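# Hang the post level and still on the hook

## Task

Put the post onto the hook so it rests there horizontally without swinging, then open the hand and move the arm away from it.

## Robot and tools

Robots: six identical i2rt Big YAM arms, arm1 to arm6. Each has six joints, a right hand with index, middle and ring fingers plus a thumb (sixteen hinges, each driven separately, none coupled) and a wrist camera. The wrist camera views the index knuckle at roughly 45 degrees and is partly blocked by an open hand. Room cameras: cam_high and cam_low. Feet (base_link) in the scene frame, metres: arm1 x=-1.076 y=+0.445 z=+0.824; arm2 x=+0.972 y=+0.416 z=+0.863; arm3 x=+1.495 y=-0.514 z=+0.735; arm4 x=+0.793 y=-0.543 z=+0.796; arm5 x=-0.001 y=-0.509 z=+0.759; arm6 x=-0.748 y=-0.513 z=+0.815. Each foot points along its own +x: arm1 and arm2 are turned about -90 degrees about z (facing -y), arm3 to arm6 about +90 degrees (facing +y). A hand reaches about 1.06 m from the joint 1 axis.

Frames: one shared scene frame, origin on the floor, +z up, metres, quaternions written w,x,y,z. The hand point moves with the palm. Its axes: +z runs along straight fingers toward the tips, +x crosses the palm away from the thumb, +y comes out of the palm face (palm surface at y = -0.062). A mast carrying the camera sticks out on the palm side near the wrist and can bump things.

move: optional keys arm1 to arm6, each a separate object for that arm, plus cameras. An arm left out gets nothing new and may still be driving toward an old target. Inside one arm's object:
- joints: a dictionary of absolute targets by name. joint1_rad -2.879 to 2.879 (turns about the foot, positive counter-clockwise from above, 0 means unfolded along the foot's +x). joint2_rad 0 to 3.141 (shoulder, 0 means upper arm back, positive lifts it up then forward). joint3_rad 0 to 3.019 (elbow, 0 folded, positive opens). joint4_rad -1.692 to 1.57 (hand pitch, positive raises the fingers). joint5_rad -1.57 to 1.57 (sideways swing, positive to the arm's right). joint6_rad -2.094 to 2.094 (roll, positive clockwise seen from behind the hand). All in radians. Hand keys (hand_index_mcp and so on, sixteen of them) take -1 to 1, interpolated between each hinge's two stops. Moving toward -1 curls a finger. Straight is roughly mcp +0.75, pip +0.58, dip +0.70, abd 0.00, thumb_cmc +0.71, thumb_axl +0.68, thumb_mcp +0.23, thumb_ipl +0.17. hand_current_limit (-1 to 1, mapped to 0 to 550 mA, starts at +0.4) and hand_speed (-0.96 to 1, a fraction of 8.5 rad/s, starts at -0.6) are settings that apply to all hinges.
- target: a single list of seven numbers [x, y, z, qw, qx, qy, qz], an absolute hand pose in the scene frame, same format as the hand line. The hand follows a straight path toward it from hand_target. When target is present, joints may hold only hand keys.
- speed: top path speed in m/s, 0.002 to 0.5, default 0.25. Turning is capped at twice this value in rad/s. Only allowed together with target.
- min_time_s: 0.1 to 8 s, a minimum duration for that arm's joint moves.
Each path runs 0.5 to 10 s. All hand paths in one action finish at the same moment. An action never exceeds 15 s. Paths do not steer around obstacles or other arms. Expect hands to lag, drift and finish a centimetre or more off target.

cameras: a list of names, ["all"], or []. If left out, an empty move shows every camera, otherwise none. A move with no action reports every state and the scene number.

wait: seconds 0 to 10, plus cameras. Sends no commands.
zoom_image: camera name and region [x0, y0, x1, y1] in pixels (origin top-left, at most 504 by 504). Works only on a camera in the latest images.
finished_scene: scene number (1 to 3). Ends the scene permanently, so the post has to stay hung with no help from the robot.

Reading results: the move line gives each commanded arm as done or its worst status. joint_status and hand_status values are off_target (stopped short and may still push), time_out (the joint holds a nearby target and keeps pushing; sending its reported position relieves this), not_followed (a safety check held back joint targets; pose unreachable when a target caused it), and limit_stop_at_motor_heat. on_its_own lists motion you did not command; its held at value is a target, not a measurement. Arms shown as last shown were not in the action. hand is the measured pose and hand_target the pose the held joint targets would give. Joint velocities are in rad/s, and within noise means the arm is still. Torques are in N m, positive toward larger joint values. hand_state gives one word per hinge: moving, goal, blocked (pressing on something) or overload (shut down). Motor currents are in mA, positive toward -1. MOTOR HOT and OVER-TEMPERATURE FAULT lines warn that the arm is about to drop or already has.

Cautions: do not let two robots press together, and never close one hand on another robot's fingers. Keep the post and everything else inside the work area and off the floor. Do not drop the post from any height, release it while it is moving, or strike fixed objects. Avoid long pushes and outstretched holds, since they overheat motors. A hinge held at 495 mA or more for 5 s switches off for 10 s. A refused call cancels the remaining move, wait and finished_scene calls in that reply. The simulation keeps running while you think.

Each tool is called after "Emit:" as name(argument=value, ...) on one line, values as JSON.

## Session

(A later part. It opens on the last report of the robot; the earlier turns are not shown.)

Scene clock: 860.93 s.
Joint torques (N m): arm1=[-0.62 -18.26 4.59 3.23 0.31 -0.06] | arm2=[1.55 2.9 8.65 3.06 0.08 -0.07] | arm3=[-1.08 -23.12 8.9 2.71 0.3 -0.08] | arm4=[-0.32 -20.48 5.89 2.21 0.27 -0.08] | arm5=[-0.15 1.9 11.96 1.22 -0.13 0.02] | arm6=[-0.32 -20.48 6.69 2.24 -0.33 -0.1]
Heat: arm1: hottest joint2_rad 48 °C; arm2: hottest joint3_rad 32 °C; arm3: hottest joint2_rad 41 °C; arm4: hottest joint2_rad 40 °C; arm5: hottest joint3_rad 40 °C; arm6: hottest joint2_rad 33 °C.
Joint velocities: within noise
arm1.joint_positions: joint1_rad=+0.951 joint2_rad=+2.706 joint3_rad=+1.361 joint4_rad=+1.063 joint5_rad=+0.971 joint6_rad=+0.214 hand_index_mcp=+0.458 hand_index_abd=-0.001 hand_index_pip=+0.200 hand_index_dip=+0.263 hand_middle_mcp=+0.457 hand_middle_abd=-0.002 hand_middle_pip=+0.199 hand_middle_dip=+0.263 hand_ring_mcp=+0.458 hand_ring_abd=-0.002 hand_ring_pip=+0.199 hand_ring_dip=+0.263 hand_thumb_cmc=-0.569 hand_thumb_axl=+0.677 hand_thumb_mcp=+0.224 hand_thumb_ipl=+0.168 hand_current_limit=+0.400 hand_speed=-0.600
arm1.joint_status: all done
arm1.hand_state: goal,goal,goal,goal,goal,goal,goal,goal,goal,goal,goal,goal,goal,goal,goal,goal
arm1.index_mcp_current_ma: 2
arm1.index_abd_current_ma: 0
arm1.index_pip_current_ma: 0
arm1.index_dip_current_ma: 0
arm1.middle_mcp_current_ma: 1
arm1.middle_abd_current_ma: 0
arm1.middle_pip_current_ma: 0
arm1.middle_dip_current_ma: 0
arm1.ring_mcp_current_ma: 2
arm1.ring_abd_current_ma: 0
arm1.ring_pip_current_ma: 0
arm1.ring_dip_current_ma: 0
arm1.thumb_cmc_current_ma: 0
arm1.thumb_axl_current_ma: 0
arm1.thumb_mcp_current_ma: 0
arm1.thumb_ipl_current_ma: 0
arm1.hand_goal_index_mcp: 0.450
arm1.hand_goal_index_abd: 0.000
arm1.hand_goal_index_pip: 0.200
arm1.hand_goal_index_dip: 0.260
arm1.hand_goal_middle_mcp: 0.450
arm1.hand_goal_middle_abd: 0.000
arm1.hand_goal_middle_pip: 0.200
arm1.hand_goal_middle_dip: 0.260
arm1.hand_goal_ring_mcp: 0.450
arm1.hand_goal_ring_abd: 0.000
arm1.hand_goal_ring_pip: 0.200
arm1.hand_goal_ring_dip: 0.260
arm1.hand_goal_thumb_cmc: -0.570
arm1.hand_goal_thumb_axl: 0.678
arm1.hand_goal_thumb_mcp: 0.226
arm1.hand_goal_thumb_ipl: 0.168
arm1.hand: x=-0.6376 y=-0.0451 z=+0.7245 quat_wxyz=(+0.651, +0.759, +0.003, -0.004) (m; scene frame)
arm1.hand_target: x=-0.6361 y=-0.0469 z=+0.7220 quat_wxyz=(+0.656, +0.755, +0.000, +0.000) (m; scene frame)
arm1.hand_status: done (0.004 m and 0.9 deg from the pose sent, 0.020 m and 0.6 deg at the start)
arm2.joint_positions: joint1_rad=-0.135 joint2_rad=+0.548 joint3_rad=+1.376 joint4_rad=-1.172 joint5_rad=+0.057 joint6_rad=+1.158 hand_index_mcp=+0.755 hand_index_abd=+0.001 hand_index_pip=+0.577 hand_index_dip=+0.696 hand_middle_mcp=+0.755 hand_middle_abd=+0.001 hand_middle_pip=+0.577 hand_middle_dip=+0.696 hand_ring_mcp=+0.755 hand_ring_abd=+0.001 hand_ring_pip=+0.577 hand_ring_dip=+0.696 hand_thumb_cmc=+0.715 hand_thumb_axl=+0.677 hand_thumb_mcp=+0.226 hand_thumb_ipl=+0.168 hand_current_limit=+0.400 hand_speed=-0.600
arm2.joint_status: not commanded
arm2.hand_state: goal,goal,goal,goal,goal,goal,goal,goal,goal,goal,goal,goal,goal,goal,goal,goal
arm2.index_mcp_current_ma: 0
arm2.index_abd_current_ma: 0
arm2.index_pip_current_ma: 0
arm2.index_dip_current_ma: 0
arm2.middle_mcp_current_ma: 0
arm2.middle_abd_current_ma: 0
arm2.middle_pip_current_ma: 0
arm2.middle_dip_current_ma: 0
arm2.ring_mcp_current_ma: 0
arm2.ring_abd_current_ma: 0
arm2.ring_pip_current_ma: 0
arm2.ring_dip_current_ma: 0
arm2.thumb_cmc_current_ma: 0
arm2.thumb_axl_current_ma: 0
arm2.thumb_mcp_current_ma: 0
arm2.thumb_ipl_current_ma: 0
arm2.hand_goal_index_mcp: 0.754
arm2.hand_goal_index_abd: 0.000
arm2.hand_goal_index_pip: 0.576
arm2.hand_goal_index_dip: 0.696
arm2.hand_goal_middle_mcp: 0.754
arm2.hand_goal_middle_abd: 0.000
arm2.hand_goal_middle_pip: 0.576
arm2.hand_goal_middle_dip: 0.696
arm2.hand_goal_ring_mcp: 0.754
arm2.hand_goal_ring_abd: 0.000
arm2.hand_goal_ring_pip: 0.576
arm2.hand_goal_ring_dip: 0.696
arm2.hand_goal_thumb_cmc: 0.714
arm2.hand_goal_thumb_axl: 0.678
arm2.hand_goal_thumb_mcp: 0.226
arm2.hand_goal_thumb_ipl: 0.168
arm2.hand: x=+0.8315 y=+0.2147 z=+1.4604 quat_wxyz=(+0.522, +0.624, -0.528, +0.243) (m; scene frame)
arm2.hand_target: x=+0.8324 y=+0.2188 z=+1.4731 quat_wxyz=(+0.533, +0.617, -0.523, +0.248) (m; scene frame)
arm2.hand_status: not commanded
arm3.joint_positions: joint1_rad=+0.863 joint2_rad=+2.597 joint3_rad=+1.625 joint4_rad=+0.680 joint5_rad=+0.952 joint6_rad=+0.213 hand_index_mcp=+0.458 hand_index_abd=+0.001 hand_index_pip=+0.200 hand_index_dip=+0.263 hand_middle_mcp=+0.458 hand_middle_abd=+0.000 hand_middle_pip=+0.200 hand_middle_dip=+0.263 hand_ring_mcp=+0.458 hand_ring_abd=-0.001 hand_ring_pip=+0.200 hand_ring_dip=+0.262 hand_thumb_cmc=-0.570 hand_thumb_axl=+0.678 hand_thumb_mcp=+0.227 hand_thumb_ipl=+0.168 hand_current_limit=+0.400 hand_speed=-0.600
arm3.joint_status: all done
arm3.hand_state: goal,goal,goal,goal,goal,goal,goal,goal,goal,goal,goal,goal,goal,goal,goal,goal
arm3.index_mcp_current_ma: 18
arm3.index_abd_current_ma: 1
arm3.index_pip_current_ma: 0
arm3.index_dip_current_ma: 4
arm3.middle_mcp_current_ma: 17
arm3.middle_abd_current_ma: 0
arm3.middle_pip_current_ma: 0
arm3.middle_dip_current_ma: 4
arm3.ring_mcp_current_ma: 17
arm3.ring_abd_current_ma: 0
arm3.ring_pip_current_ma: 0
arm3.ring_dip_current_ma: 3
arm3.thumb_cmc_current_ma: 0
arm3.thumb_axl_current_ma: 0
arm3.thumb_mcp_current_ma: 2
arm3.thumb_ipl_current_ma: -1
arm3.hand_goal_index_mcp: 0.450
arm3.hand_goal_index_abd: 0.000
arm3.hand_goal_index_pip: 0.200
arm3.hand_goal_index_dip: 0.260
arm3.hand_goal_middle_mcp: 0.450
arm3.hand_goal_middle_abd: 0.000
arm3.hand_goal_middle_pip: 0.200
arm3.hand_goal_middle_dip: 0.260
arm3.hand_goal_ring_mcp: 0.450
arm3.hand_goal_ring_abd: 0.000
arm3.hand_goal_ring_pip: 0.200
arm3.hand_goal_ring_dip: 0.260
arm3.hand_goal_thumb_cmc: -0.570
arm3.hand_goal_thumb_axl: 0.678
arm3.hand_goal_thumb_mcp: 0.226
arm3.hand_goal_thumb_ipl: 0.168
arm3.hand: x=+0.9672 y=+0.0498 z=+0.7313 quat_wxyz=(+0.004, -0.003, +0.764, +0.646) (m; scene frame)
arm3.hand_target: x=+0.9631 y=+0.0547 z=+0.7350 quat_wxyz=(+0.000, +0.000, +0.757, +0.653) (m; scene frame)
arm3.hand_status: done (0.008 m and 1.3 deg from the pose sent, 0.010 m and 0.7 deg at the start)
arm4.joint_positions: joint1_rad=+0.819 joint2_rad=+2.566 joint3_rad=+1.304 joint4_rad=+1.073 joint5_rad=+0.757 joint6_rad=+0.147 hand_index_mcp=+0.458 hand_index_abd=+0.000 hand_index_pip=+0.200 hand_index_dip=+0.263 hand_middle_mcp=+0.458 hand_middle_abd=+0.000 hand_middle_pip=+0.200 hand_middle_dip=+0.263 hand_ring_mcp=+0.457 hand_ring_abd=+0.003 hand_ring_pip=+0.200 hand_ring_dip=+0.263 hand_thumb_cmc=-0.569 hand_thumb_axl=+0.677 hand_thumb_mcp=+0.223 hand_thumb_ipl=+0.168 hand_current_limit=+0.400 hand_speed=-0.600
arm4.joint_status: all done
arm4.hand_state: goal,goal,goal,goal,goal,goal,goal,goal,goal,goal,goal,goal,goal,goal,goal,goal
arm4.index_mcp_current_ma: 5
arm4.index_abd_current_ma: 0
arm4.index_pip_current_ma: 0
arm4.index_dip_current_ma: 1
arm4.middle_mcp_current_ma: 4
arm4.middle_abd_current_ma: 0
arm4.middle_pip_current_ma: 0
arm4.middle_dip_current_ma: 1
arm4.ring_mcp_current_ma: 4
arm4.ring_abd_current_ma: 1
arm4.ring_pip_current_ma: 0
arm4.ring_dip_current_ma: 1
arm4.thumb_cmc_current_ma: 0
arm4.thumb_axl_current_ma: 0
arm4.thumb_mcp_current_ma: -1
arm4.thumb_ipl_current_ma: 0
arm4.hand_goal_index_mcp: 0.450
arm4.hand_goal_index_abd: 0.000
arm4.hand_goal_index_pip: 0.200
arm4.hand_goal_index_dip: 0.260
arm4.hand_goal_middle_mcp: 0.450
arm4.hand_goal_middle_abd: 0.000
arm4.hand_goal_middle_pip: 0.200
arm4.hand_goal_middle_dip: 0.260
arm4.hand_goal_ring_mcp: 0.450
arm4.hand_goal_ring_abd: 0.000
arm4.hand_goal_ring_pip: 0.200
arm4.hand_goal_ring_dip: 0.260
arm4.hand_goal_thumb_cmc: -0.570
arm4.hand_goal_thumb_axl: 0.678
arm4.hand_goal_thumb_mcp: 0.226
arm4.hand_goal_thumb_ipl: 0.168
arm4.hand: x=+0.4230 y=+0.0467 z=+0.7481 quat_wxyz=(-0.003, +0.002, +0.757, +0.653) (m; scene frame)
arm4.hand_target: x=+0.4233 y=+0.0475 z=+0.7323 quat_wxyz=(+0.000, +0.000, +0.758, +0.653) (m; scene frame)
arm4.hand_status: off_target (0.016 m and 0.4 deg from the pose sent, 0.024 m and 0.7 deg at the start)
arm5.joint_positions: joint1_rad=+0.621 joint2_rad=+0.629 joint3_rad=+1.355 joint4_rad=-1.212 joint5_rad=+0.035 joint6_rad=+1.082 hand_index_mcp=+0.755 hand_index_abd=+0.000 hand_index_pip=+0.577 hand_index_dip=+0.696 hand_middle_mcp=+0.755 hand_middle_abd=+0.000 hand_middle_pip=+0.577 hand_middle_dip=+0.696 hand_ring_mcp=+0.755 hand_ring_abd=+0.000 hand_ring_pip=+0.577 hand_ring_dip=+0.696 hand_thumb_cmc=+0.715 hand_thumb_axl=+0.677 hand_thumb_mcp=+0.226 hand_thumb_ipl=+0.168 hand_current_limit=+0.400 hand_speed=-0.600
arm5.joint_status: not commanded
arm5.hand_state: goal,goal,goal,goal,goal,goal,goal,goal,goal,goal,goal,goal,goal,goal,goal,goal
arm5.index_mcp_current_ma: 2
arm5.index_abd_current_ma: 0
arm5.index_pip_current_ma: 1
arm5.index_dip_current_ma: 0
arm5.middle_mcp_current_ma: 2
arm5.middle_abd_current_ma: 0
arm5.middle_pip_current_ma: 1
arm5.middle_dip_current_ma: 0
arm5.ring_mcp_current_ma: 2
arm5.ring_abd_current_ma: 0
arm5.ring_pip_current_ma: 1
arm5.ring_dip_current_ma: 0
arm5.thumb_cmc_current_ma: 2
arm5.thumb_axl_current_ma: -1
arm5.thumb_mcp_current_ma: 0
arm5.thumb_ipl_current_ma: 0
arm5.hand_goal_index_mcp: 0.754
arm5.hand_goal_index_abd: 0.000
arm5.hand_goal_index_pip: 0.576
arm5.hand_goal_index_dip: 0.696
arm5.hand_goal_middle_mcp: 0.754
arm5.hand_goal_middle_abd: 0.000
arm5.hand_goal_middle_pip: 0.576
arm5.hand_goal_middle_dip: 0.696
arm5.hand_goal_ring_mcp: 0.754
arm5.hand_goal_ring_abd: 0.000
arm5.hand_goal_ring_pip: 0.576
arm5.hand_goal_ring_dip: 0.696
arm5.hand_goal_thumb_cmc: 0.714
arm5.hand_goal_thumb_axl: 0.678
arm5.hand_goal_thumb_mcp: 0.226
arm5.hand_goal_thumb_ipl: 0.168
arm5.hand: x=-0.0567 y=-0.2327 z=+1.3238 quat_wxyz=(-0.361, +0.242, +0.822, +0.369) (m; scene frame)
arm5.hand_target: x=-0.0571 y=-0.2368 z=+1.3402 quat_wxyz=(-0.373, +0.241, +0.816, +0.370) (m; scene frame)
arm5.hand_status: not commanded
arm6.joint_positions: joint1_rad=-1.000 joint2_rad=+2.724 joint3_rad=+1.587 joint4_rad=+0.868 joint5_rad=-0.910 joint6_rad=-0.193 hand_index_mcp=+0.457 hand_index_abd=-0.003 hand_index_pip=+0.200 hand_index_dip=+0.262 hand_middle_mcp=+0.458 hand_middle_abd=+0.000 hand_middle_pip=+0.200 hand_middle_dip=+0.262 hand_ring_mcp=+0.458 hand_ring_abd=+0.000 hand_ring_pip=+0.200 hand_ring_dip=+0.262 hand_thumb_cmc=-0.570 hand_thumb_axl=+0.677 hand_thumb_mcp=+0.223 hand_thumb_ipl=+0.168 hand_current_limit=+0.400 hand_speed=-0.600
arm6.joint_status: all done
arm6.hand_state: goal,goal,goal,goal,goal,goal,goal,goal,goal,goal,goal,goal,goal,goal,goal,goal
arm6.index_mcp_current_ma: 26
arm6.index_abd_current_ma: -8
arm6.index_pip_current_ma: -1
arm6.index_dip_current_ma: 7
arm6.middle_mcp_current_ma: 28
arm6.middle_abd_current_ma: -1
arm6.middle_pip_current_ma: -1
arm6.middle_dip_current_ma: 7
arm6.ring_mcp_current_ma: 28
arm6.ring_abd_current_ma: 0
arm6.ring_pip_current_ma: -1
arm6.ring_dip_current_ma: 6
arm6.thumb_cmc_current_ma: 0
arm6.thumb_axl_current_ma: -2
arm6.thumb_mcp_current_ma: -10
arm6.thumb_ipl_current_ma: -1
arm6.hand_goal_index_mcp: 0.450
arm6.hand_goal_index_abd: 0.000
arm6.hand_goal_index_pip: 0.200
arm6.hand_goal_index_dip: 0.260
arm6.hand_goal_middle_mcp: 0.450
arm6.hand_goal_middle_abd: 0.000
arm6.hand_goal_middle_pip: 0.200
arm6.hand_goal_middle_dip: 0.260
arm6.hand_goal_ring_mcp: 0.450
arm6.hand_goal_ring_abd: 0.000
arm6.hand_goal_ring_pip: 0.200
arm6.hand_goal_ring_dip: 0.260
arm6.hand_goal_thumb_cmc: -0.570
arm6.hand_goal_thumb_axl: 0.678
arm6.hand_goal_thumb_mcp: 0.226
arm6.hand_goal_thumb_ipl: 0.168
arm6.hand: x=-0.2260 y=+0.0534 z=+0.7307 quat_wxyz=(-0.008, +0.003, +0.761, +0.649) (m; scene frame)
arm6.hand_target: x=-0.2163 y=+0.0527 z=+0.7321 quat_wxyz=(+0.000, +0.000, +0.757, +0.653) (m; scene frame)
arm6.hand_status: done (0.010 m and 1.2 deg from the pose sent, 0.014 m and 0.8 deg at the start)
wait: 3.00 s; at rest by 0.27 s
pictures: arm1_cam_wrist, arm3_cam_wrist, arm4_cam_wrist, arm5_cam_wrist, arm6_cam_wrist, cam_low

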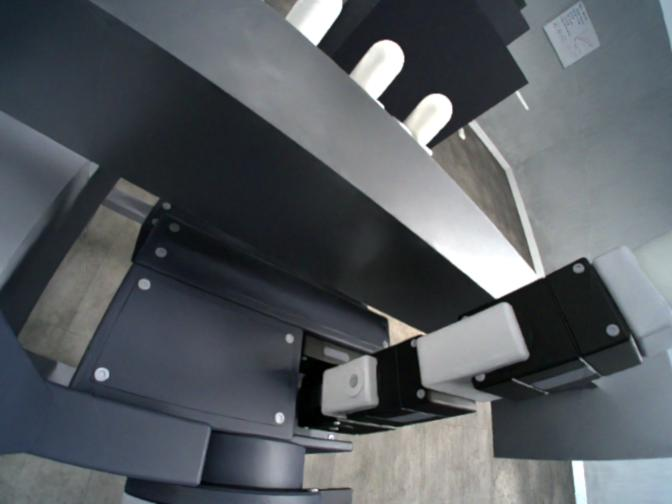

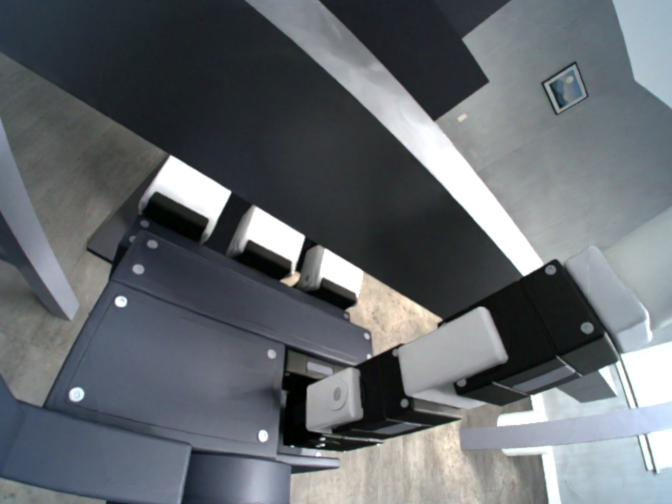

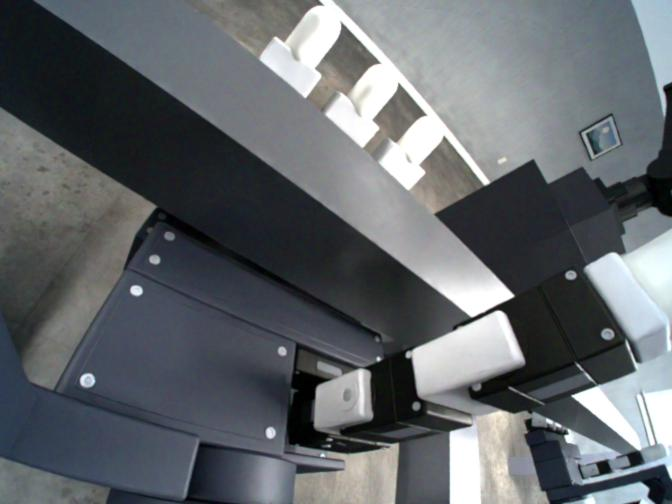

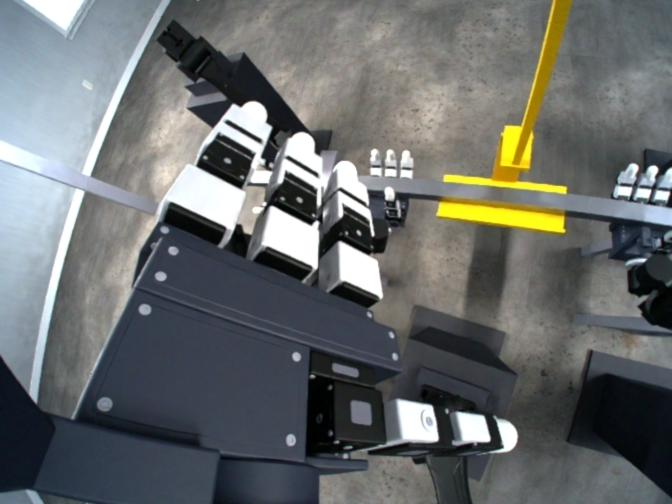

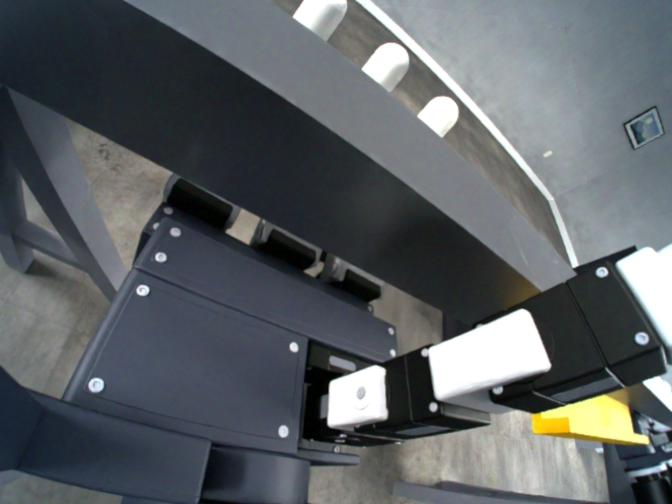

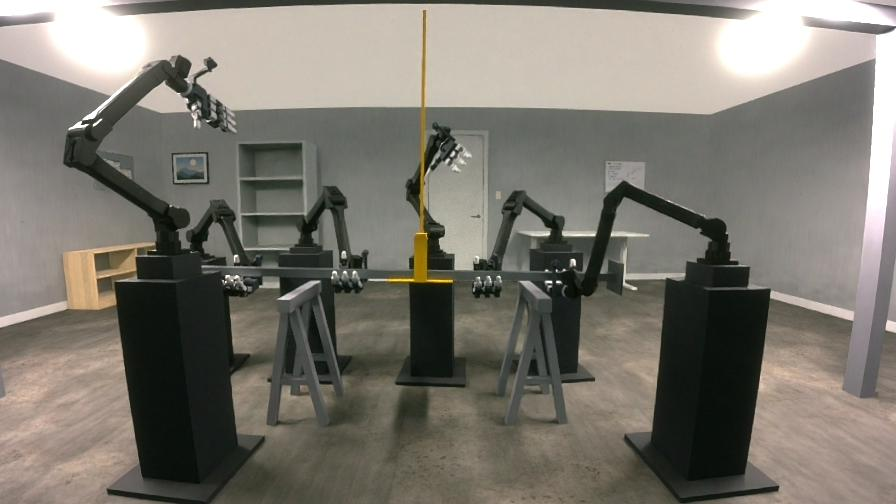

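Emit:
move(arm1={"target":[-0.636,-0.022,0.705,0.656,0.755,0,0],"speed":0.04,"joints":{"hand_index_mcp":0.75,"hand_middle_mcp":0.75,"hand_ring_mcp":0.75,"hand_index_pip":0.576,"hand_middle_pip":0.576,"hand_ring_pip":0.576}}, arm3={"target":[0.963,0.030,0.72,0,0,0.757,0.653],"speed":0.04,"joints":{"hand_index_mcp":0.75,"hand_middle_mcp":0.75,"hand_ring_mcp":0.75,"hand_index_pip":0.576,"hand_middle_pip":0.576,"hand_ring_pip":0.576}}, arm4={"target":[0.423,0.025,0.715,0,0,0.757,0.653],"speed":0.04,"joints":{"hand_index_mcp":0.75,"hand_middle_mcp":0.75,"hand_ring_mcp":0.75,"hand_index_pip":0.576,"hand_middle_pip":0.576,"hand_ring_pip":0.576}}, arm6={"target":[-0.216,0.030,0.715,0,0,0.757,0.653],"speed":0.04,"joints":{"hand_index_mcp":0.75,"hand_middle_mcp":0.75,"hand_ring_mcp":0.75,"hand_index_pip":0.576,"hand_middle_pip":0.576,"hand_ring_pip":0.576}})

Emit:
wait(seconds=3, cameras=["cam_low"])

Emit:
zoom_image(camera="cam_low", region=[195, 255, 275, 295])

Emit:
zoom_image(camera="cam_low", region=[500, 255, 580, 295])

Emit:
zoom_image(camera="cam_low", region=[380, 230, 480, 300])

Emit:
zoom_image(camera="cam_low", region=[400, 0, 450, 240])

Scene clock: 898.03 s.
Joint torques (N m): arm1=[-0.09 -17.96 3.59 3.15 0.49 0.11] | arm2=[1.55 2.84 8.64 3.07 0.08 -0.06] | arm3=[0.09 -22.77 5.91 2.7 0.44 0.06] | arm4=[0.09 -20.19 3.92 2.19 0.3 -0.01] | arm5=[0.03 1.79 12.01 1.21 -0.13 0.02] | arm6=[-0.85 -20.42 5.05 3.03 -0.36 -0.23]
Heat: arm1: hottest joint2_rad 45 °C; arm2: hottest joint3_rad 32 °C; arm3: hottest joint2_rad 40 °C; arm4: hottest joint2_rad 37 °C; arm5: hottest joint3_rad 40 °C; arm6: hottest joint2_rad 31 °C.
move: arm1 done; arm3 off_target; arm4 off_target; arm6 off_target
Joint velocities: within noise
arm1.joint_positions: joint1_rad=+0.979 joint2_rad=+2.735 joint3_rad=+1.361 joint4_rad=+1.091 joint5_rad=+1.004 joint6_rad=+0.214 hand_index_mcp=+0.759 hand_index_abd=-0.001 hand_index_pip=+0.576 hand_index_dip=+0.263 hand_middle_mcp=+0.757 hand_middle_abd=-0.002 hand_middle_pip=+0.576 hand_middle_dip=+0.263 hand_ring_mcp=+0.758 hand_ring_abd=-0.002 hand_ring_pip=+0.576 hand_ring_dip=+0.263 hand_thumb_cmc=-0.569 hand_thumb_axl=+0.677 hand_thumb_mcp=+0.224 hand_thumb_ipl=+0.168 hand_current_limit=+0.400 hand_speed=-0.600
arm1.joint_status: all done
arm1.hand_state: goal,goal,goal,goal,goal,goal,goal,goal,goal,goal,goal,goal,goal,goal,goal,goal
arm1.index_mcp_current_ma: 2
arm1.index_abd_current_ma: 0
arm1.index_pip_current_ma: 0
arm1.index_dip_current_ma: 0
arm1.middle_mcp_current_ma: 1
arm1.middle_abd_current_ma: 0
arm1.middle_pip_current_ma: 0
arm1.middle_dip_current_ma: 0
arm1.ring_mcp_current_ma: 2
arm1.ring_abd_current_ma: 0
arm1.ring_pip_current_ma: 0
arm1.ring_dip_current_ma: 0
arm1.thumb_cmc_current_ma: 0
arm1.thumb_axl_current_ma: 0
arm1.thumb_mcp_current_ma: 0
arm1.thumb_ipl_current_ma: 0
arm1.hand_goal_index_mcp: 0.750
arm1.hand_goal_index_abd: 0.000
arm1.hand_goal_index_pip: 0.576
arm1.hand_goal_index_dip: 0.260
arm1.hand_goal_middle_mcp: 0.750
arm1.hand_goal_middle_abd: 0.000
arm1.hand_goal_middle_pip: 0.576
arm1.hand_goal_middle_dip: 0.260
arm1.hand_goal_ring_mcp: 0.750
arm1.hand_goal_ring_abd: 0.000
arm1.hand_goal_ring_pip: 0.576
arm1.hand_goal_ring_dip: 0.260
arm1.hand_goal_thumb_cmc: -0.570
arm1.hand_goal_thumb_axl: 0.678
arm1.hand_goal_thumb_mcp: 0.226
arm1.hand_goal_thumb_ipl: 0.168
arm1.hand: x=-0.6364 y=-0.0272 z=+0.7125 quat_wxyz=(+0.654, +0.757, +0.003, -0.007) (m; scene frame)
arm1.hand_target: x=-0.6361 y=-0.0221 z=+0.7052 quat_wxyz=(+0.656, +0.755, +0.000, +0.000) (m; scene frame)
arm1.hand_status: done (0.009 m and 1.0 deg from the pose sent, 0.030 m and 0.9 deg at the start)
arm2, arm5: as last shown
arm3.joint_positions: joint1_rad=+0.882 joint2_rad=+2.605 joint3_rad=+1.625 joint4_rad=+0.716 joint5_rad=+0.978 joint6_rad=+0.213 hand_index_mcp=+0.759 hand_index_abd=+0.001 hand_index_pip=+0.576 hand_index_dip=+0.263 hand_middle_mcp=+0.758 hand_middle_abd=+0.000 hand_middle_pip=+0.576 hand_middle_dip=+0.263 hand_ring_mcp=+0.758 hand_ring_abd=-0.001 hand_ring_pip=+0.576 hand_ring_dip=+0.262 hand_thumb_cmc=-0.570 hand_thumb_axl=+0.678 hand_thumb_mcp=+0.227 hand_thumb_ipl=+0.168 hand_current_limit=+0.400 hand_speed=-0.600
arm3.joint_status: all done
arm3.hand_state: goal,goal,goal,goal,goal,goal,goal,goal,goal,goal,goal,goal,goal,goal,goal,goal
arm3.index_mcp_current_ma: 19
arm3.index_abd_current_ma: 1
arm3.index_pip_current_ma: 0
arm3.index_dip_current_ma: 4
arm3.middle_mcp_current_ma: 18
arm3.middle_abd_current_ma: 0
arm3.middle_pip_current_ma: 0
arm3.middle_dip_current_ma: 4
arm3.ring_mcp_current_ma: 18
arm3.ring_abd_current_ma: 0
arm3.ring_pip_current_ma: 0
arm3.ring_dip_current_ma: 3
arm3.thumb_cmc_current_ma: 0
arm3.thumb_axl_current_ma: 0
arm3.thumb_mcp_current_ma: 2
arm3.thumb_ipl_current_ma: -1
arm3.hand_goal_index_mcp: 0.750
arm3.hand_goal_index_abd: 0.000
arm3.hand_goal_index_pip: 0.576
arm3.hand_goal_index_dip: 0.260
arm3.hand_goal_middle_mcp: 0.750
arm3.hand_goal_middle_abd: 0.000
arm3.hand_goal_middle_pip: 0.576
arm3.hand_goal_middle_dip: 0.260
arm3.hand_goal_ring_mcp: 0.750
arm3.hand_goal_ring_abd: 0.000
arm3.hand_goal_ring_pip: 0.576
arm3.hand_goal_ring_dip: 0.260
arm3.hand_goal_thumb_cmc: -0.570
arm3.hand_goal_thumb_axl: 0.678
arm3.hand_goal_thumb_mcp: 0.226
arm3.hand_goal_thumb_ipl: 0.168
arm3.hand: x=+0.9627 y=+0.0372 z=+0.7327 quat_wxyz=(-0.002, +0.005, +0.756, +0.654) (m; scene frame)
arm3.hand_target: x=+0.9630 y=+0.0300 z=+0.7203 quat_wxyz=(+0.000, +0.000, +0.757, +0.653) (m; scene frame)
arm3.hand_status: off_target (0.015 m and 0.7 deg from the pose sent, 0.023 m and 1.3 deg at the start)
arm4.joint_positions: joint1_rad=+0.837 joint2_rad=+2.596 joint3_rad=+1.304 joint4_rad=+1.122 joint5_rad=+0.785 joint6_rad=+0.147 hand_index_mcp=+0.759 hand_index_abd=+0.000 hand_index_pip=+0.576 hand_index_dip=+0.263 hand_middle_mcp=+0.758 hand_middle_abd=+0.000 hand_middle_pip=+0.576 hand_middle_dip=+0.263 hand_ring_mcp=+0.757 hand_ring_abd=+0.003 hand_ring_pip=+0.576 hand_ring_dip=+0.263 hand_thumb_cmc=-0.569 hand_thumb_axl=+0.677 hand_thumb_mcp=+0.223 hand_thumb_ipl=+0.168 hand_current_limit=+0.400 hand_speed=-0.600
arm4.joint_status: all done
arm4.hand_state: goal,goal,goal,goal,goal,goal,goal,goal,goal,goal,goal,goal,goal,goal,goal,goal
arm4.index_mcp_current_ma: 5
arm4.index_abd_current_ma: 0
arm4.index_pip_current_ma: 0
arm4.index_dip_current_ma: 1
arm4.middle_mcp_current_ma: 5
arm4.middle_abd_current_ma: 0
arm4.middle_pip_current_ma: 0
arm4.middle_dip_current_ma: 1
arm4.ring_mcp_current_ma: 4
arm4.ring_abd_current_ma: 1
arm4.ring_pip_current_ma: 0
arm4.ring_dip_current_ma: 1
arm4.thumb_cmc_current_ma: 0
arm4.thumb_axl_current_ma: 0
arm4.thumb_mcp_current_ma: -1
arm4.thumb_ipl_current_ma: 0
arm4.hand_goal_index_mcp: 0.750
arm4.hand_goal_index_abd: 0.000
arm4.hand_goal_index_pip: 0.576
arm4.hand_goal_index_dip: 0.260
arm4.hand_goal_middle_mcp: 0.750
arm4.hand_goal_middle_abd: 0.000
arm4.hand_goal_middle_pip: 0.576
arm4.hand_goal_middle_dip: 0.260
arm4.hand_goal_ring_mcp: 0.750
arm4.hand_goal_ring_abd: 0.000
arm4.hand_goal_ring_pip: 0.576
arm4.hand_goal_ring_dip: 0.260
arm4.hand_goal_thumb_cmc: -0.570
arm4.hand_goal_thumb_axl: 0.678
arm4.hand_goal_thumb_mcp: 0.226
arm4.hand_goal_thumb_ipl: 0.168
arm4.hand: x=+0.4222 y=+0.0334 z=+0.7384 quat_wxyz=(-0.004, +0.008, +0.752, +0.659) (m; scene frame)
arm4.hand_target: x=+0.4235 y=+0.0248 z=+0.7155 quat_wxyz=(+0.000, +0.000, +0.757, +0.653) (m; scene frame)
arm4.hand_status: off_target (0.025 m and 1.4 deg from the pose sent, 0.040 m and 0.4 deg at the start)
arm6.joint_positions: joint1_rad=-1.023 joint2_rad=+2.746 joint3_rad=+1.587 joint4_rad=+0.882 joint5_rad=-0.939 joint6_rad=-0.196 hand_index_mcp=+0.757 hand_index_abd=-0.003 hand_index_pip=+0.576 hand_index_dip=+0.262 hand_middle_mcp=+0.758 hand_middle_abd=+0.000 hand_middle_pip=+0.576 hand_middle_dip=+0.262 hand_ring_mcp=+0.758 hand_ring_abd=+0.000 hand_ring_pip=+0.576 hand_ring_dip=+0.262 hand_thumb_cmc=-0.570 hand_thumb_axl=+0.677 hand_thumb_mcp=+0.223 hand_thumb_ipl=+0.168 hand_current_limit=+0.400 hand_speed=-0.600
arm6.joint_status: all done
arm6.hand_state: goal,goal,goal,goal,goal,goal,goal,goal,goal,goal,goal,goal,goal,goal,goal,goal
arm6.index_mcp_current_ma: 27
arm6.index_abd_current_ma: -8
arm6.index_pip_current_ma: -1
arm6.index_dip_current_ma: 7
arm6.middle_mcp_current_ma: 29
arm6.middle_abd_current_ma: -1
arm6.middle_pip_current_ma: -1
arm6.middle_dip_current_ma: 7
arm6.ring_mcp_current_ma: 28
arm6.ring_abd_current_ma: 0
arm6.ring_pip_current_ma: -1
arm6.ring_dip_current_ma: 6
arm6.thumb_cmc_current_ma: 0
arm6.thumb_axl_current_ma: -2
arm6.thumb_mcp_current_ma: -10
arm6.thumb_ipl_current_ma: -1
arm6.hand_goal_index_mcp: 0.750
arm6.hand_goal_index_abd: 0.000
arm6.hand_goal_index_pip: 0.576
arm6.hand_goal_index_dip: 0.260
arm6.hand_goal_middle_mcp: 0.750
arm6.hand_goal_middle_abd: 0.000
arm6.hand_goal_middle_pip: 0.576
arm6.hand_goal_middle_dip: 0.260
arm6.hand_goal_ring_mcp: 0.750
arm6.hand_goal_ring_abd: 0.000
arm6.hand_goal_ring_pip: 0.576
arm6.hand_goal_ring_dip: 0.260
arm6.hand_goal_thumb_cmc: -0.570
arm6.hand_goal_thumb_axl: 0.678
arm6.hand_goal_thumb_mcp: 0.226
arm6.hand_goal_thumb_ipl: 0.168
arm6.hand: x=-0.2222 y=+0.0381 z=+0.7182 quat_wxyz=(-0.012, +0.004, +0.761, +0.649) (m; scene frame)
arm6.hand_target: x=-0.2161 y=+0.0299 z=+0.7150 quat_wxyz=(+0.000, +0.000, +0.757, +0.653) (m; scene frame)
arm6.hand_status: off_target (0.011 m and 1.6 deg from the pose sent, 0.030 m and 1.2 deg at the start)
pictures: none

Scene clock: 901.03 s.
Joint torques (N m): arm1=[0.03 -17.96 3.62 3.19 0.47 0.12] | arm2=[1.49 2.84 8.62 3.08 0.08 -0.08] | arm3=[-0.15 -22.77 5.94 2.69 0.44 0.06] | arm4=[0.38 -20.19 3.92 2.18 0.29 -0.01] | arm5=[-0.03 1.79 11.99 1.21 -0.13 0.02] | arm6=[-0.85 -20.19 5.08 3.06 -0.33 -0.24]
Heat: arm1: hottest joint2_rad 45 °C; arm2: hottest joint3_rad 32 °C; arm3: hottest joint2_rad 40 °C; arm4: hottest joint2_rad 37 °C; arm5: hottest joint3_rad 40 °C; arm6: hottest joint2_rad 31 °C.
Joint velocities: within noise
arm1.joint_positions: joint1_rad=+0.979 joint2_rad=+2.735 joint3_rad=+1.361 joint4_rad=+1.091 joint5_rad=+1.004 joint6_rad=+0.214 hand_index_mcp=+0.759 hand_index_abd=-0.001 hand_index_pip=+0.576 hand_index_dip=+0.263 hand_middle_mcp=+0.757 hand_middle_abd=-0.002 hand_middle_pip=+0.576 hand_middle_dip=+0.263 hand_ring_mcp=+0.758 hand_ring_abd=-0.002 hand_ring_pip=+0.576 hand_ring_dip=+0.263 hand_thumb_cmc=-0.569 hand_thumb_axl=+0.677 hand_thumb_mcp=+0.224 hand_thumb_ipl=+0.168 hand_current_limit=+0.400 hand_speed=-0.600
arm1.joint_status: all done
arm1.hand_state: goal,goal,goal,goal,goal,goal,goal,goal,goal,goal,goal,goal,goal,goal,goal,goal
arm1.index_mcp_current_ma: 2
arm1.index_abd_current_ma: 0
arm1.index_pip_current_ma: 0
arm1.index_dip_current_ma: 0
arm1.middle_mcp_current_ma: 1
arm1.middle_abd_current_ma: 0
arm1.middle_pip_current_ma: 0
arm1.middle_dip_current_ma: 0
arm1.ring_mcp_current_ma: 2
arm1.ring_abd_current_ma: 0
arm1.ring_pip_current_ma: 0
arm1.ring_dip_current_ma: 0
arm1.thumb_cmc_current_ma: 0
arm1.thumb_axl_current_ma: 0
arm1.thumb_mcp_current_ma: 0
arm1.thumb_ipl_current_ma: 0
arm1.hand_goal_index_mcp: 0.750
arm1.hand_goal_index_abd: 0.000
arm1.hand_goal_index_pip: 0.576
arm1.hand_goal_index_dip: 0.260
arm1.hand_goal_middle_mcp: 0.750
arm1.hand_goal_middle_abd: 0.000
arm1.hand_goal_middle_pip: 0.576
arm1.hand_goal_middle_dip: 0.260
arm1.hand_goal_ring_mcp: 0.750
arm1.hand_goal_ring_abd: 0.000
arm1.hand_goal_ring_pip: 0.576
arm1.hand_goal_ring_dip: 0.260
arm1.hand_goal_thumb_cmc: -0.570
arm1.hand_goal_thumb_axl: 0.678
arm1.hand_goal_thumb_mcp: 0.226
arm1.hand_goal_thumb_ipl: 0.168
arm1.hand: x=-0.6364 y=-0.0272 z=+0.7125 quat_wxyz=(+0.654, +0.757, +0.003, -0.007) (m; scene frame)
arm1.hand_target: x=-0.6361 y=-0.0221 z=+0.7052 quat_wxyz=(+0.656, +0.755, +0.000, +0.000) (m; scene frame)
arm1.hand_status: done (0.009 m and 1.0 deg from the pose sent, 0.030 m and 0.9 deg at the start)
arm2.joint_positions: joint1_rad=-0.135 joint2_rad=+0.548 joint3_rad=+1.376 joint4_rad=-1.172 joint5_rad=+0.057 joint6_rad=+1.158 hand_index_mcp=+0.755 hand_index_abd=+0.001 hand_index_pip=+0.577 hand_index_dip=+0.696 hand_middle_mcp=+0.755 hand_middle_abd=+0.001 hand_middle_pip=+0.577 hand_middle_dip=+0.696 hand_ring_mcp=+0.755 hand_ring_abd=+0.001 hand_ring_pip=+0.577 hand_ring_dip=+0.696 hand_thumb_cmc=+0.715 hand_thumb_axl=+0.677 hand_thumb_mcp=+0.226 hand_thumb_ipl=+0.168 hand_current_limit=+0.400 hand_speed=-0.600
arm2.joint_status: not commanded
arm2.hand_state: goal,goal,goal,goal,goal,goal,goal,goal,goal,goal,goal,goal,goal,goal,goal,goal
arm2.index_mcp_current_ma: 0
arm2.index_abd_current_ma: 0
arm2.index_pip_current_ma: 0
arm2.index_dip_current_ma: 0
arm2.middle_mcp_current_ma: 0
arm2.middle_abd_current_ma: 0
arm2.middle_pip_current_ma: 0
arm2.middle_dip_current_ma: 0
arm2.ring_mcp_current_ma: 0
arm2.ring_abd_current_ma: 0
arm2.ring_pip_current_ma: 0
arm2.ring_dip_current_ma: 0
arm2.thumb_cmc_current_ma: 0
arm2.thumb_axl_current_ma: 0
arm2.thumb_mcp_current_ma: 0
arm2.thumb_ipl_current_ma: 0
arm2.hand_goal_index_mcp: 0.754
arm2.hand_goal_index_abd: 0.000
arm2.hand_goal_index_pip: 0.576
arm2.hand_goal_index_dip: 0.696
arm2.hand_goal_middle_mcp: 0.754
arm2.hand_goal_middle_abd: 0.000
arm2.hand_goal_middle_pip: 0.576
arm2.hand_goal_middle_dip: 0.696
arm2.hand_goal_ring_mcp: 0.754
arm2.hand_goal_ring_abd: 0.000
arm2.hand_goal_ring_pip: 0.576
arm2.hand_goal_ring_dip: 0.696
arm2.hand_goal_thumb_cmc: 0.714
arm2.hand_goal_thumb_axl: 0.678
arm2.hand_goal_thumb_mcp: 0.226
arm2.hand_goal_thumb_ipl: 0.168
arm2.hand: x=+0.8315 y=+0.2147 z=+1.4604 quat_wxyz=(+0.522, +0.624, -0.528, +0.243) (m; scene frame)
arm2.hand_target: x=+0.8324 y=+0.2188 z=+1.4731 quat_wxyz=(+0.533, +0.617, -0.523, +0.248) (m; scene frame)
arm2.hand_status: not commanded
arm3.joint_positions: joint1_rad=+0.882 joint2_rad=+2.605 joint3_rad=+1.625 joint4_rad=+0.716 joint5_rad=+0.978 joint6_rad=+0.213 hand_index_mcp=+0.759 hand_index_abd=+0.001 hand_index_pip=+0.576 hand_index_dip=+0.263 hand_middle_mcp=+0.758 hand_middle_abd=+0.000 hand_middle_pip=+0.576 hand_middle_dip=+0.263 hand_ring_mcp=+0.758 hand_ring_abd=-0.001 hand_ring_pip=+0.576 hand_ring_dip=+0.262 hand_thumb_cmc=-0.570 hand_thumb_axl=+0.678 hand_thumb_mcp=+0.227 hand_thumb_ipl=+0.168 hand_current_limit=+0.400 hand_speed=-0.600
arm3.joint_status: all done
arm3.hand_state: goal,goal,goal,goal,goal,goal,goal,goal,goal,goal,goal,goal,goal,goal,goal,goal
arm3.index_mcp_current_ma: 19
arm3.index_abd_current_ma: 1
arm3.index_pip_current_ma: 0
arm3.index_dip_current_ma: 4
arm3.middle_mcp_current_ma: 18
arm3.middle_abd_current_ma: 0
arm3.middle_pip_current_ma: 0
arm3.middle_dip_current_ma: 4
arm3.ring_mcp_current_ma: 18
arm3.ring_abd_current_ma: 0
arm3.ring_pip_current_ma: 0
arm3.ring_dip_current_ma: 3
arm3.thumb_cmc_current_ma: 0
arm3.thumb_axl_current_ma: 0
arm3.thumb_mcp_current_ma: 2
arm3.thumb_ipl_current_ma: -1
arm3.hand_goal_index_mcp: 0.750
arm3.hand_goal_index_abd: 0.000
arm3.hand_goal_index_pip: 0.576
arm3.hand_goal_index_dip: 0.260
arm3.hand_goal_middle_mcp: 0.750
arm3.hand_goal_middle_abd: 0.000
arm3.hand_goal_middle_pip: 0.576
arm3.hand_goal_middle_dip: 0.260
arm3.hand_goal_ring_mcp: 0.750
arm3.hand_goal_ring_abd: 0.000
arm3.hand_goal_ring_pip: 0.576
arm3.hand_goal_ring_dip: 0.260
arm3.hand_goal_thumb_cmc: -0.570
arm3.hand_goal_thumb_axl: 0.678
arm3.hand_goal_thumb_mcp: 0.226
arm3.hand_goal_thumb_ipl: 0.168
arm3.hand: x=+0.9627 y=+0.0372 z=+0.7327 quat_wxyz=(-0.002, +0.005, +0.756, +0.654) (m; scene frame)
arm3.hand_target: x=+0.9630 y=+0.0300 z=+0.7203 quat_wxyz=(+0.000, +0.000, +0.757, +0.653) (m; scene frame)
arm3.hand_status: off_target (0.015 m and 0.7 deg from the pose sent, 0.023 m and 1.3 deg at the start)
arm4.joint_positions: joint1_rad=+0.837 joint2_rad=+2.596 joint3_rad=+1.304 joint4_rad=+1.122 joint5_rad=+0.785 joint6_rad=+0.147 hand_index_mcp=+0.759 hand_index_abd=+0.000 hand_index_pip=+0.576 hand_index_dip=+0.263 hand_middle_mcp=+0.758 hand_middle_abd=+0.000 hand_middle_pip=+0.576 hand_middle_dip=+0.263 hand_ring_mcp=+0.757 hand_ring_abd=+0.003 hand_ring_pip=+0.576 hand_ring_dip=+0.263 hand_thumb_cmc=-0.569 hand_thumb_axl=+0.677 hand_thumb_mcp=+0.223 hand_thumb_ipl=+0.168 hand_current_limit=+0.400 hand_speed=-0.600
arm4.joint_status: all done
arm4.hand_state: goal,goal,goal,goal,goal,goal,goal,goal,goal,goal,goal,goal,goal,goal,goal,goal
arm4.index_mcp_current_ma: 5
arm4.index_abd_current_ma: 0
arm4.index_pip_current_ma: 0
arm4.index_dip_current_ma: 1
arm4.middle_mcp_current_ma: 5
arm4.middle_abd_current_ma: 0
arm4.middle_pip_current_ma: 0
arm4.middle_dip_current_ma: 1
arm4.ring_mcp_current_ma: 4
arm4.ring_abd_current_ma: 1
arm4.ring_pip_current_ma: 0
arm4.ring_dip_current_ma: 1
arm4.thumb_cmc_current_ma: 0
arm4.thumb_axl_current_ma: 0
arm4.thumb_mcp_current_ma: -1
arm4.thumb_ipl_current_ma: 0
arm4.hand_goal_index_mcp: 0.750
arm4.hand_goal_index_abd: 0.000
arm4.hand_goal_index_pip: 0.576
arm4.hand_goal_index_dip: 0.260
arm4.hand_goal_middle_mcp: 0.750
arm4.hand_goal_middle_abd: 0.000
arm4.hand_goal_middle_pip: 0.576
arm4.hand_goal_middle_dip: 0.260
arm4.hand_goal_ring_mcp: 0.750
arm4.hand_goal_ring_abd: 0.000
arm4.hand_goal_ring_pip: 0.576
arm4.hand_goal_ring_dip: 0.260
arm4.hand_goal_thumb_cmc: -0.570
arm4.hand_goal_thumb_axl: 0.678
arm4.hand_goal_thumb_mcp: 0.226
arm4.hand_goal_thumb_ipl: 0.168
arm4.hand: x=+0.4223 y=+0.0334 z=+0.7384 quat_wxyz=(-0.004, +0.008, +0.752, +0.659) (m; scene frame)
arm4.hand_target: x=+0.4235 y=+0.0248 z=+0.7155 quat_wxyz=(+0.000, +0.000, +0.757, +0.653) (m; scene frame)
arm4.hand_status: off_target (0.025 m and 1.4 deg from the pose sent, 0.040 m and 0.4 deg at the start)
arm5.joint_positions: joint1_rad=+0.621 joint2_rad=+0.629 joint3_rad=+1.355 joint4_rad=-1.212 joint5_rad=+0.035 joint6_rad=+1.082 hand_index_mcp=+0.755 hand_index_abd=+0.000 hand_index_pip=+0.577 hand_index_dip=+0.696 hand_middle_mcp=+0.755 hand_middle_abd=+0.000 hand_middle_pip=+0.577 hand_middle_dip=+0.696 hand_ring_mcp=+0.755 hand_ring_abd=+0.000 hand_ring_pip=+0.577 hand_ring_dip=+0.696 hand_thumb_cmc=+0.715 hand_thumb_axl=+0.677 hand_thumb_mcp=+0.226 hand_thumb_ipl=+0.168 hand_current_limit=+0.400 hand_speed=-0.600
arm5.joint_status: not commanded
arm5.hand_state: goal,goal,goal,goal,goal,goal,goal,goal,goal,goal,goal,goal,goal,goal,goal,goal
arm5.index_mcp_current_ma: 2
arm5.index_abd_current_ma: 0
arm5.index_pip_current_ma: 1
arm5.index_dip_current_ma: 0
arm5.middle_mcp_current_ma: 2
arm5.middle_abd_current_ma: 0
arm5.middle_pip_current_ma: 1
arm5.middle_dip_current_ma: 0
arm5.ring_mcp_current_ma: 2
arm5.ring_abd_current_ma: 0
arm5.ring_pip_current_ma: 1
arm5.ring_dip_current_ma: 0
arm5.thumb_cmc_current_ma: 2
arm5.thumb_axl_current_ma: -1
arm5.thumb_mcp_current_ma: 0
arm5.thumb_ipl_current_ma: 0
arm5.hand_goal_index_mcp: 0.754
arm5.hand_goal_index_abd: 0.000
arm5.hand_goal_index_pip: 0.576
arm5.hand_goal_index_dip: 0.696
arm5.hand_goal_middle_mcp: 0.754
arm5.hand_goal_middle_abd: 0.000
arm5.hand_goal_middle_pip: 0.576
arm5.hand_goal_middle_dip: 0.696
arm5.hand_goal_ring_mcp: 0.754
arm5.hand_goal_ring_abd: 0.000
arm5.hand_goal_ring_pip: 0.576
arm5.hand_goal_ring_dip: 0.696
arm5.hand_goal_thumb_cmc: 0.714
arm5.hand_goal_thumb_axl: 0.678
arm5.hand_goal_thumb_mcp: 0.226
arm5.hand_goal_thumb_ipl: 0.168
arm5.hand: x=-0.0567 y=-0.2327 z=+1.3238 quat_wxyz=(-0.361, +0.242, +0.822, +0.369) (m; scene frame)
arm5.hand_target: x=-0.0571 y=-0.2368 z=+1.3402 quat_wxyz=(-0.373, +0.241, +0.816, +0.370) (m; scene frame)
arm5.hand_status: not commanded
arm6.joint_positions: joint1_rad=-1.023 joint2_rad=+2.746 joint3_rad=+1.587 joint4_rad=+0.882 joint5_rad=-0.939 joint6_rad=-0.196 hand_index_mcp=+0.757 hand_index_abd=-0.003 hand_index_pip=+0.576 hand_index_dip=+0.262 hand_middle_mcp=+0.758 hand_middle_abd=+0.000 hand_middle_pip=+0.576 hand_middle_dip=+0.262 hand_ring_mcp=+0.758 hand_ring_abd=+0.000 hand_ring_pip=+0.576 hand_ring_dip=+0.262 hand_thumb_cmc=-0.570 hand_thumb_axl=+0.677 hand_thumb_mcp=+0.223 hand_thumb_ipl=+0.168 hand_current_limit=+0.400 hand_speed=-0.600
arm6.joint_status: all done
arm6.hand_state: goal,goal,goal,goal,goal,goal,goal,goal,goal,goal,goal,goal,goal,goal,goal,goal
arm6.index_mcp_current_ma: 27
arm6.index_abd_current_ma: -8
arm6.index_pip_current_ma: -1
arm6.index_dip_current_ma: 7
arm6.middle_mcp_current_ma: 29
arm6.middle_abd_current_ma: -1
arm6.middle_pip_current_ma: -1
arm6.middle_dip_current_ma: 7
arm6.ring_mcp_current_ma: 28
arm6.ring_abd_current_ma: 0
arm6.ring_pip_current_ma: -1
arm6.ring_dip_current_ma: 6
arm6.thumb_cmc_current_ma: 0
arm6.thumb_axl_current_ma: -2
arm6.thumb_mcp_current_ma: -10
arm6.thumb_ipl_current_ma: -1
arm6.hand_goal_index_mcp: 0.750
arm6.hand_goal_index_abd: 0.000
arm6.hand_goal_index_pip: 0.576
arm6.hand_goal_index_dip: 0.260
arm6.hand_goal_middle_mcp: 0.750
arm6.hand_goal_middle_abd: 0.000
arm6.hand_goal_middle_pip: 0.576
arm6.hand_goal_middle_dip: 0.260
arm6.hand_goal_ring_mcp: 0.750
arm6.hand_goal_ring_abd: 0.000
arm6.hand_goal_ring_pip: 0.576
arm6.hand_goal_ring_dip: 0.260
arm6.hand_goal_thumb_cmc: -0.570
arm6.hand_goal_thumb_axl: 0.678
arm6.hand_goal_thumb_mcp: 0.226
arm6.hand_goal_thumb_ipl: 0.168
arm6.hand: x=-0.2222 y=+0.0381 z=+0.7183 quat_wxyz=(-0.013, +0.004, +0.761, +0.649) (m; scene frame)
arm6.hand_target: x=-0.2161 y=+0.0299 z=+0.7150 quat_wxyz=(+0.000, +0.000, +0.757, +0.653) (m; scene frame)
arm6.hand_status: off_target (0.011 m and 1.6 deg from the pose sent, 0.030 m and 1.2 deg at the start)
wait: 3.00 s; at rest by 0.27 s
pictures: cam_low

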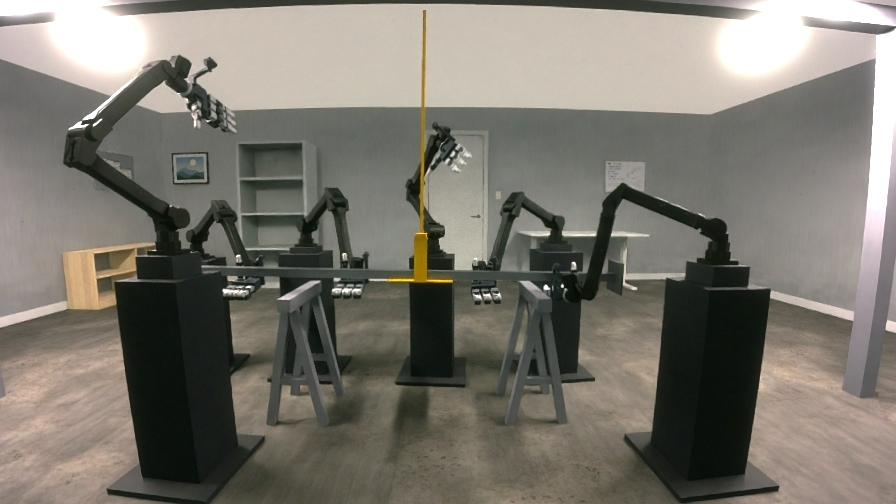

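Scaled by 6.300.

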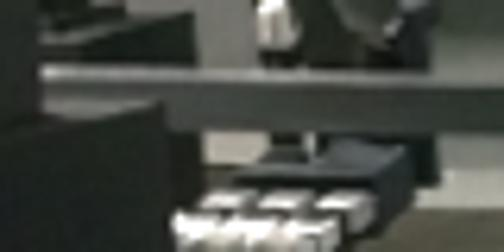

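Scaled by 6.300.

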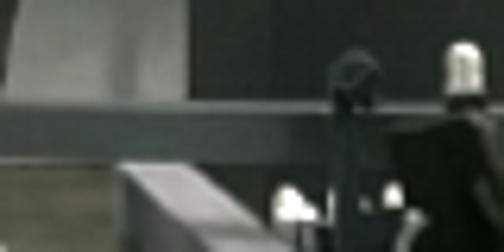

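Scaled by 5.040.

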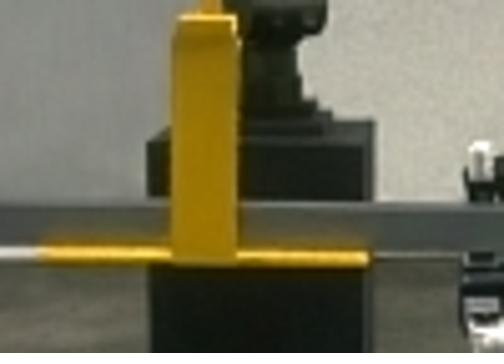

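Scaled by 2.100.

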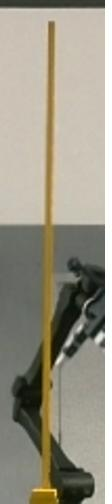

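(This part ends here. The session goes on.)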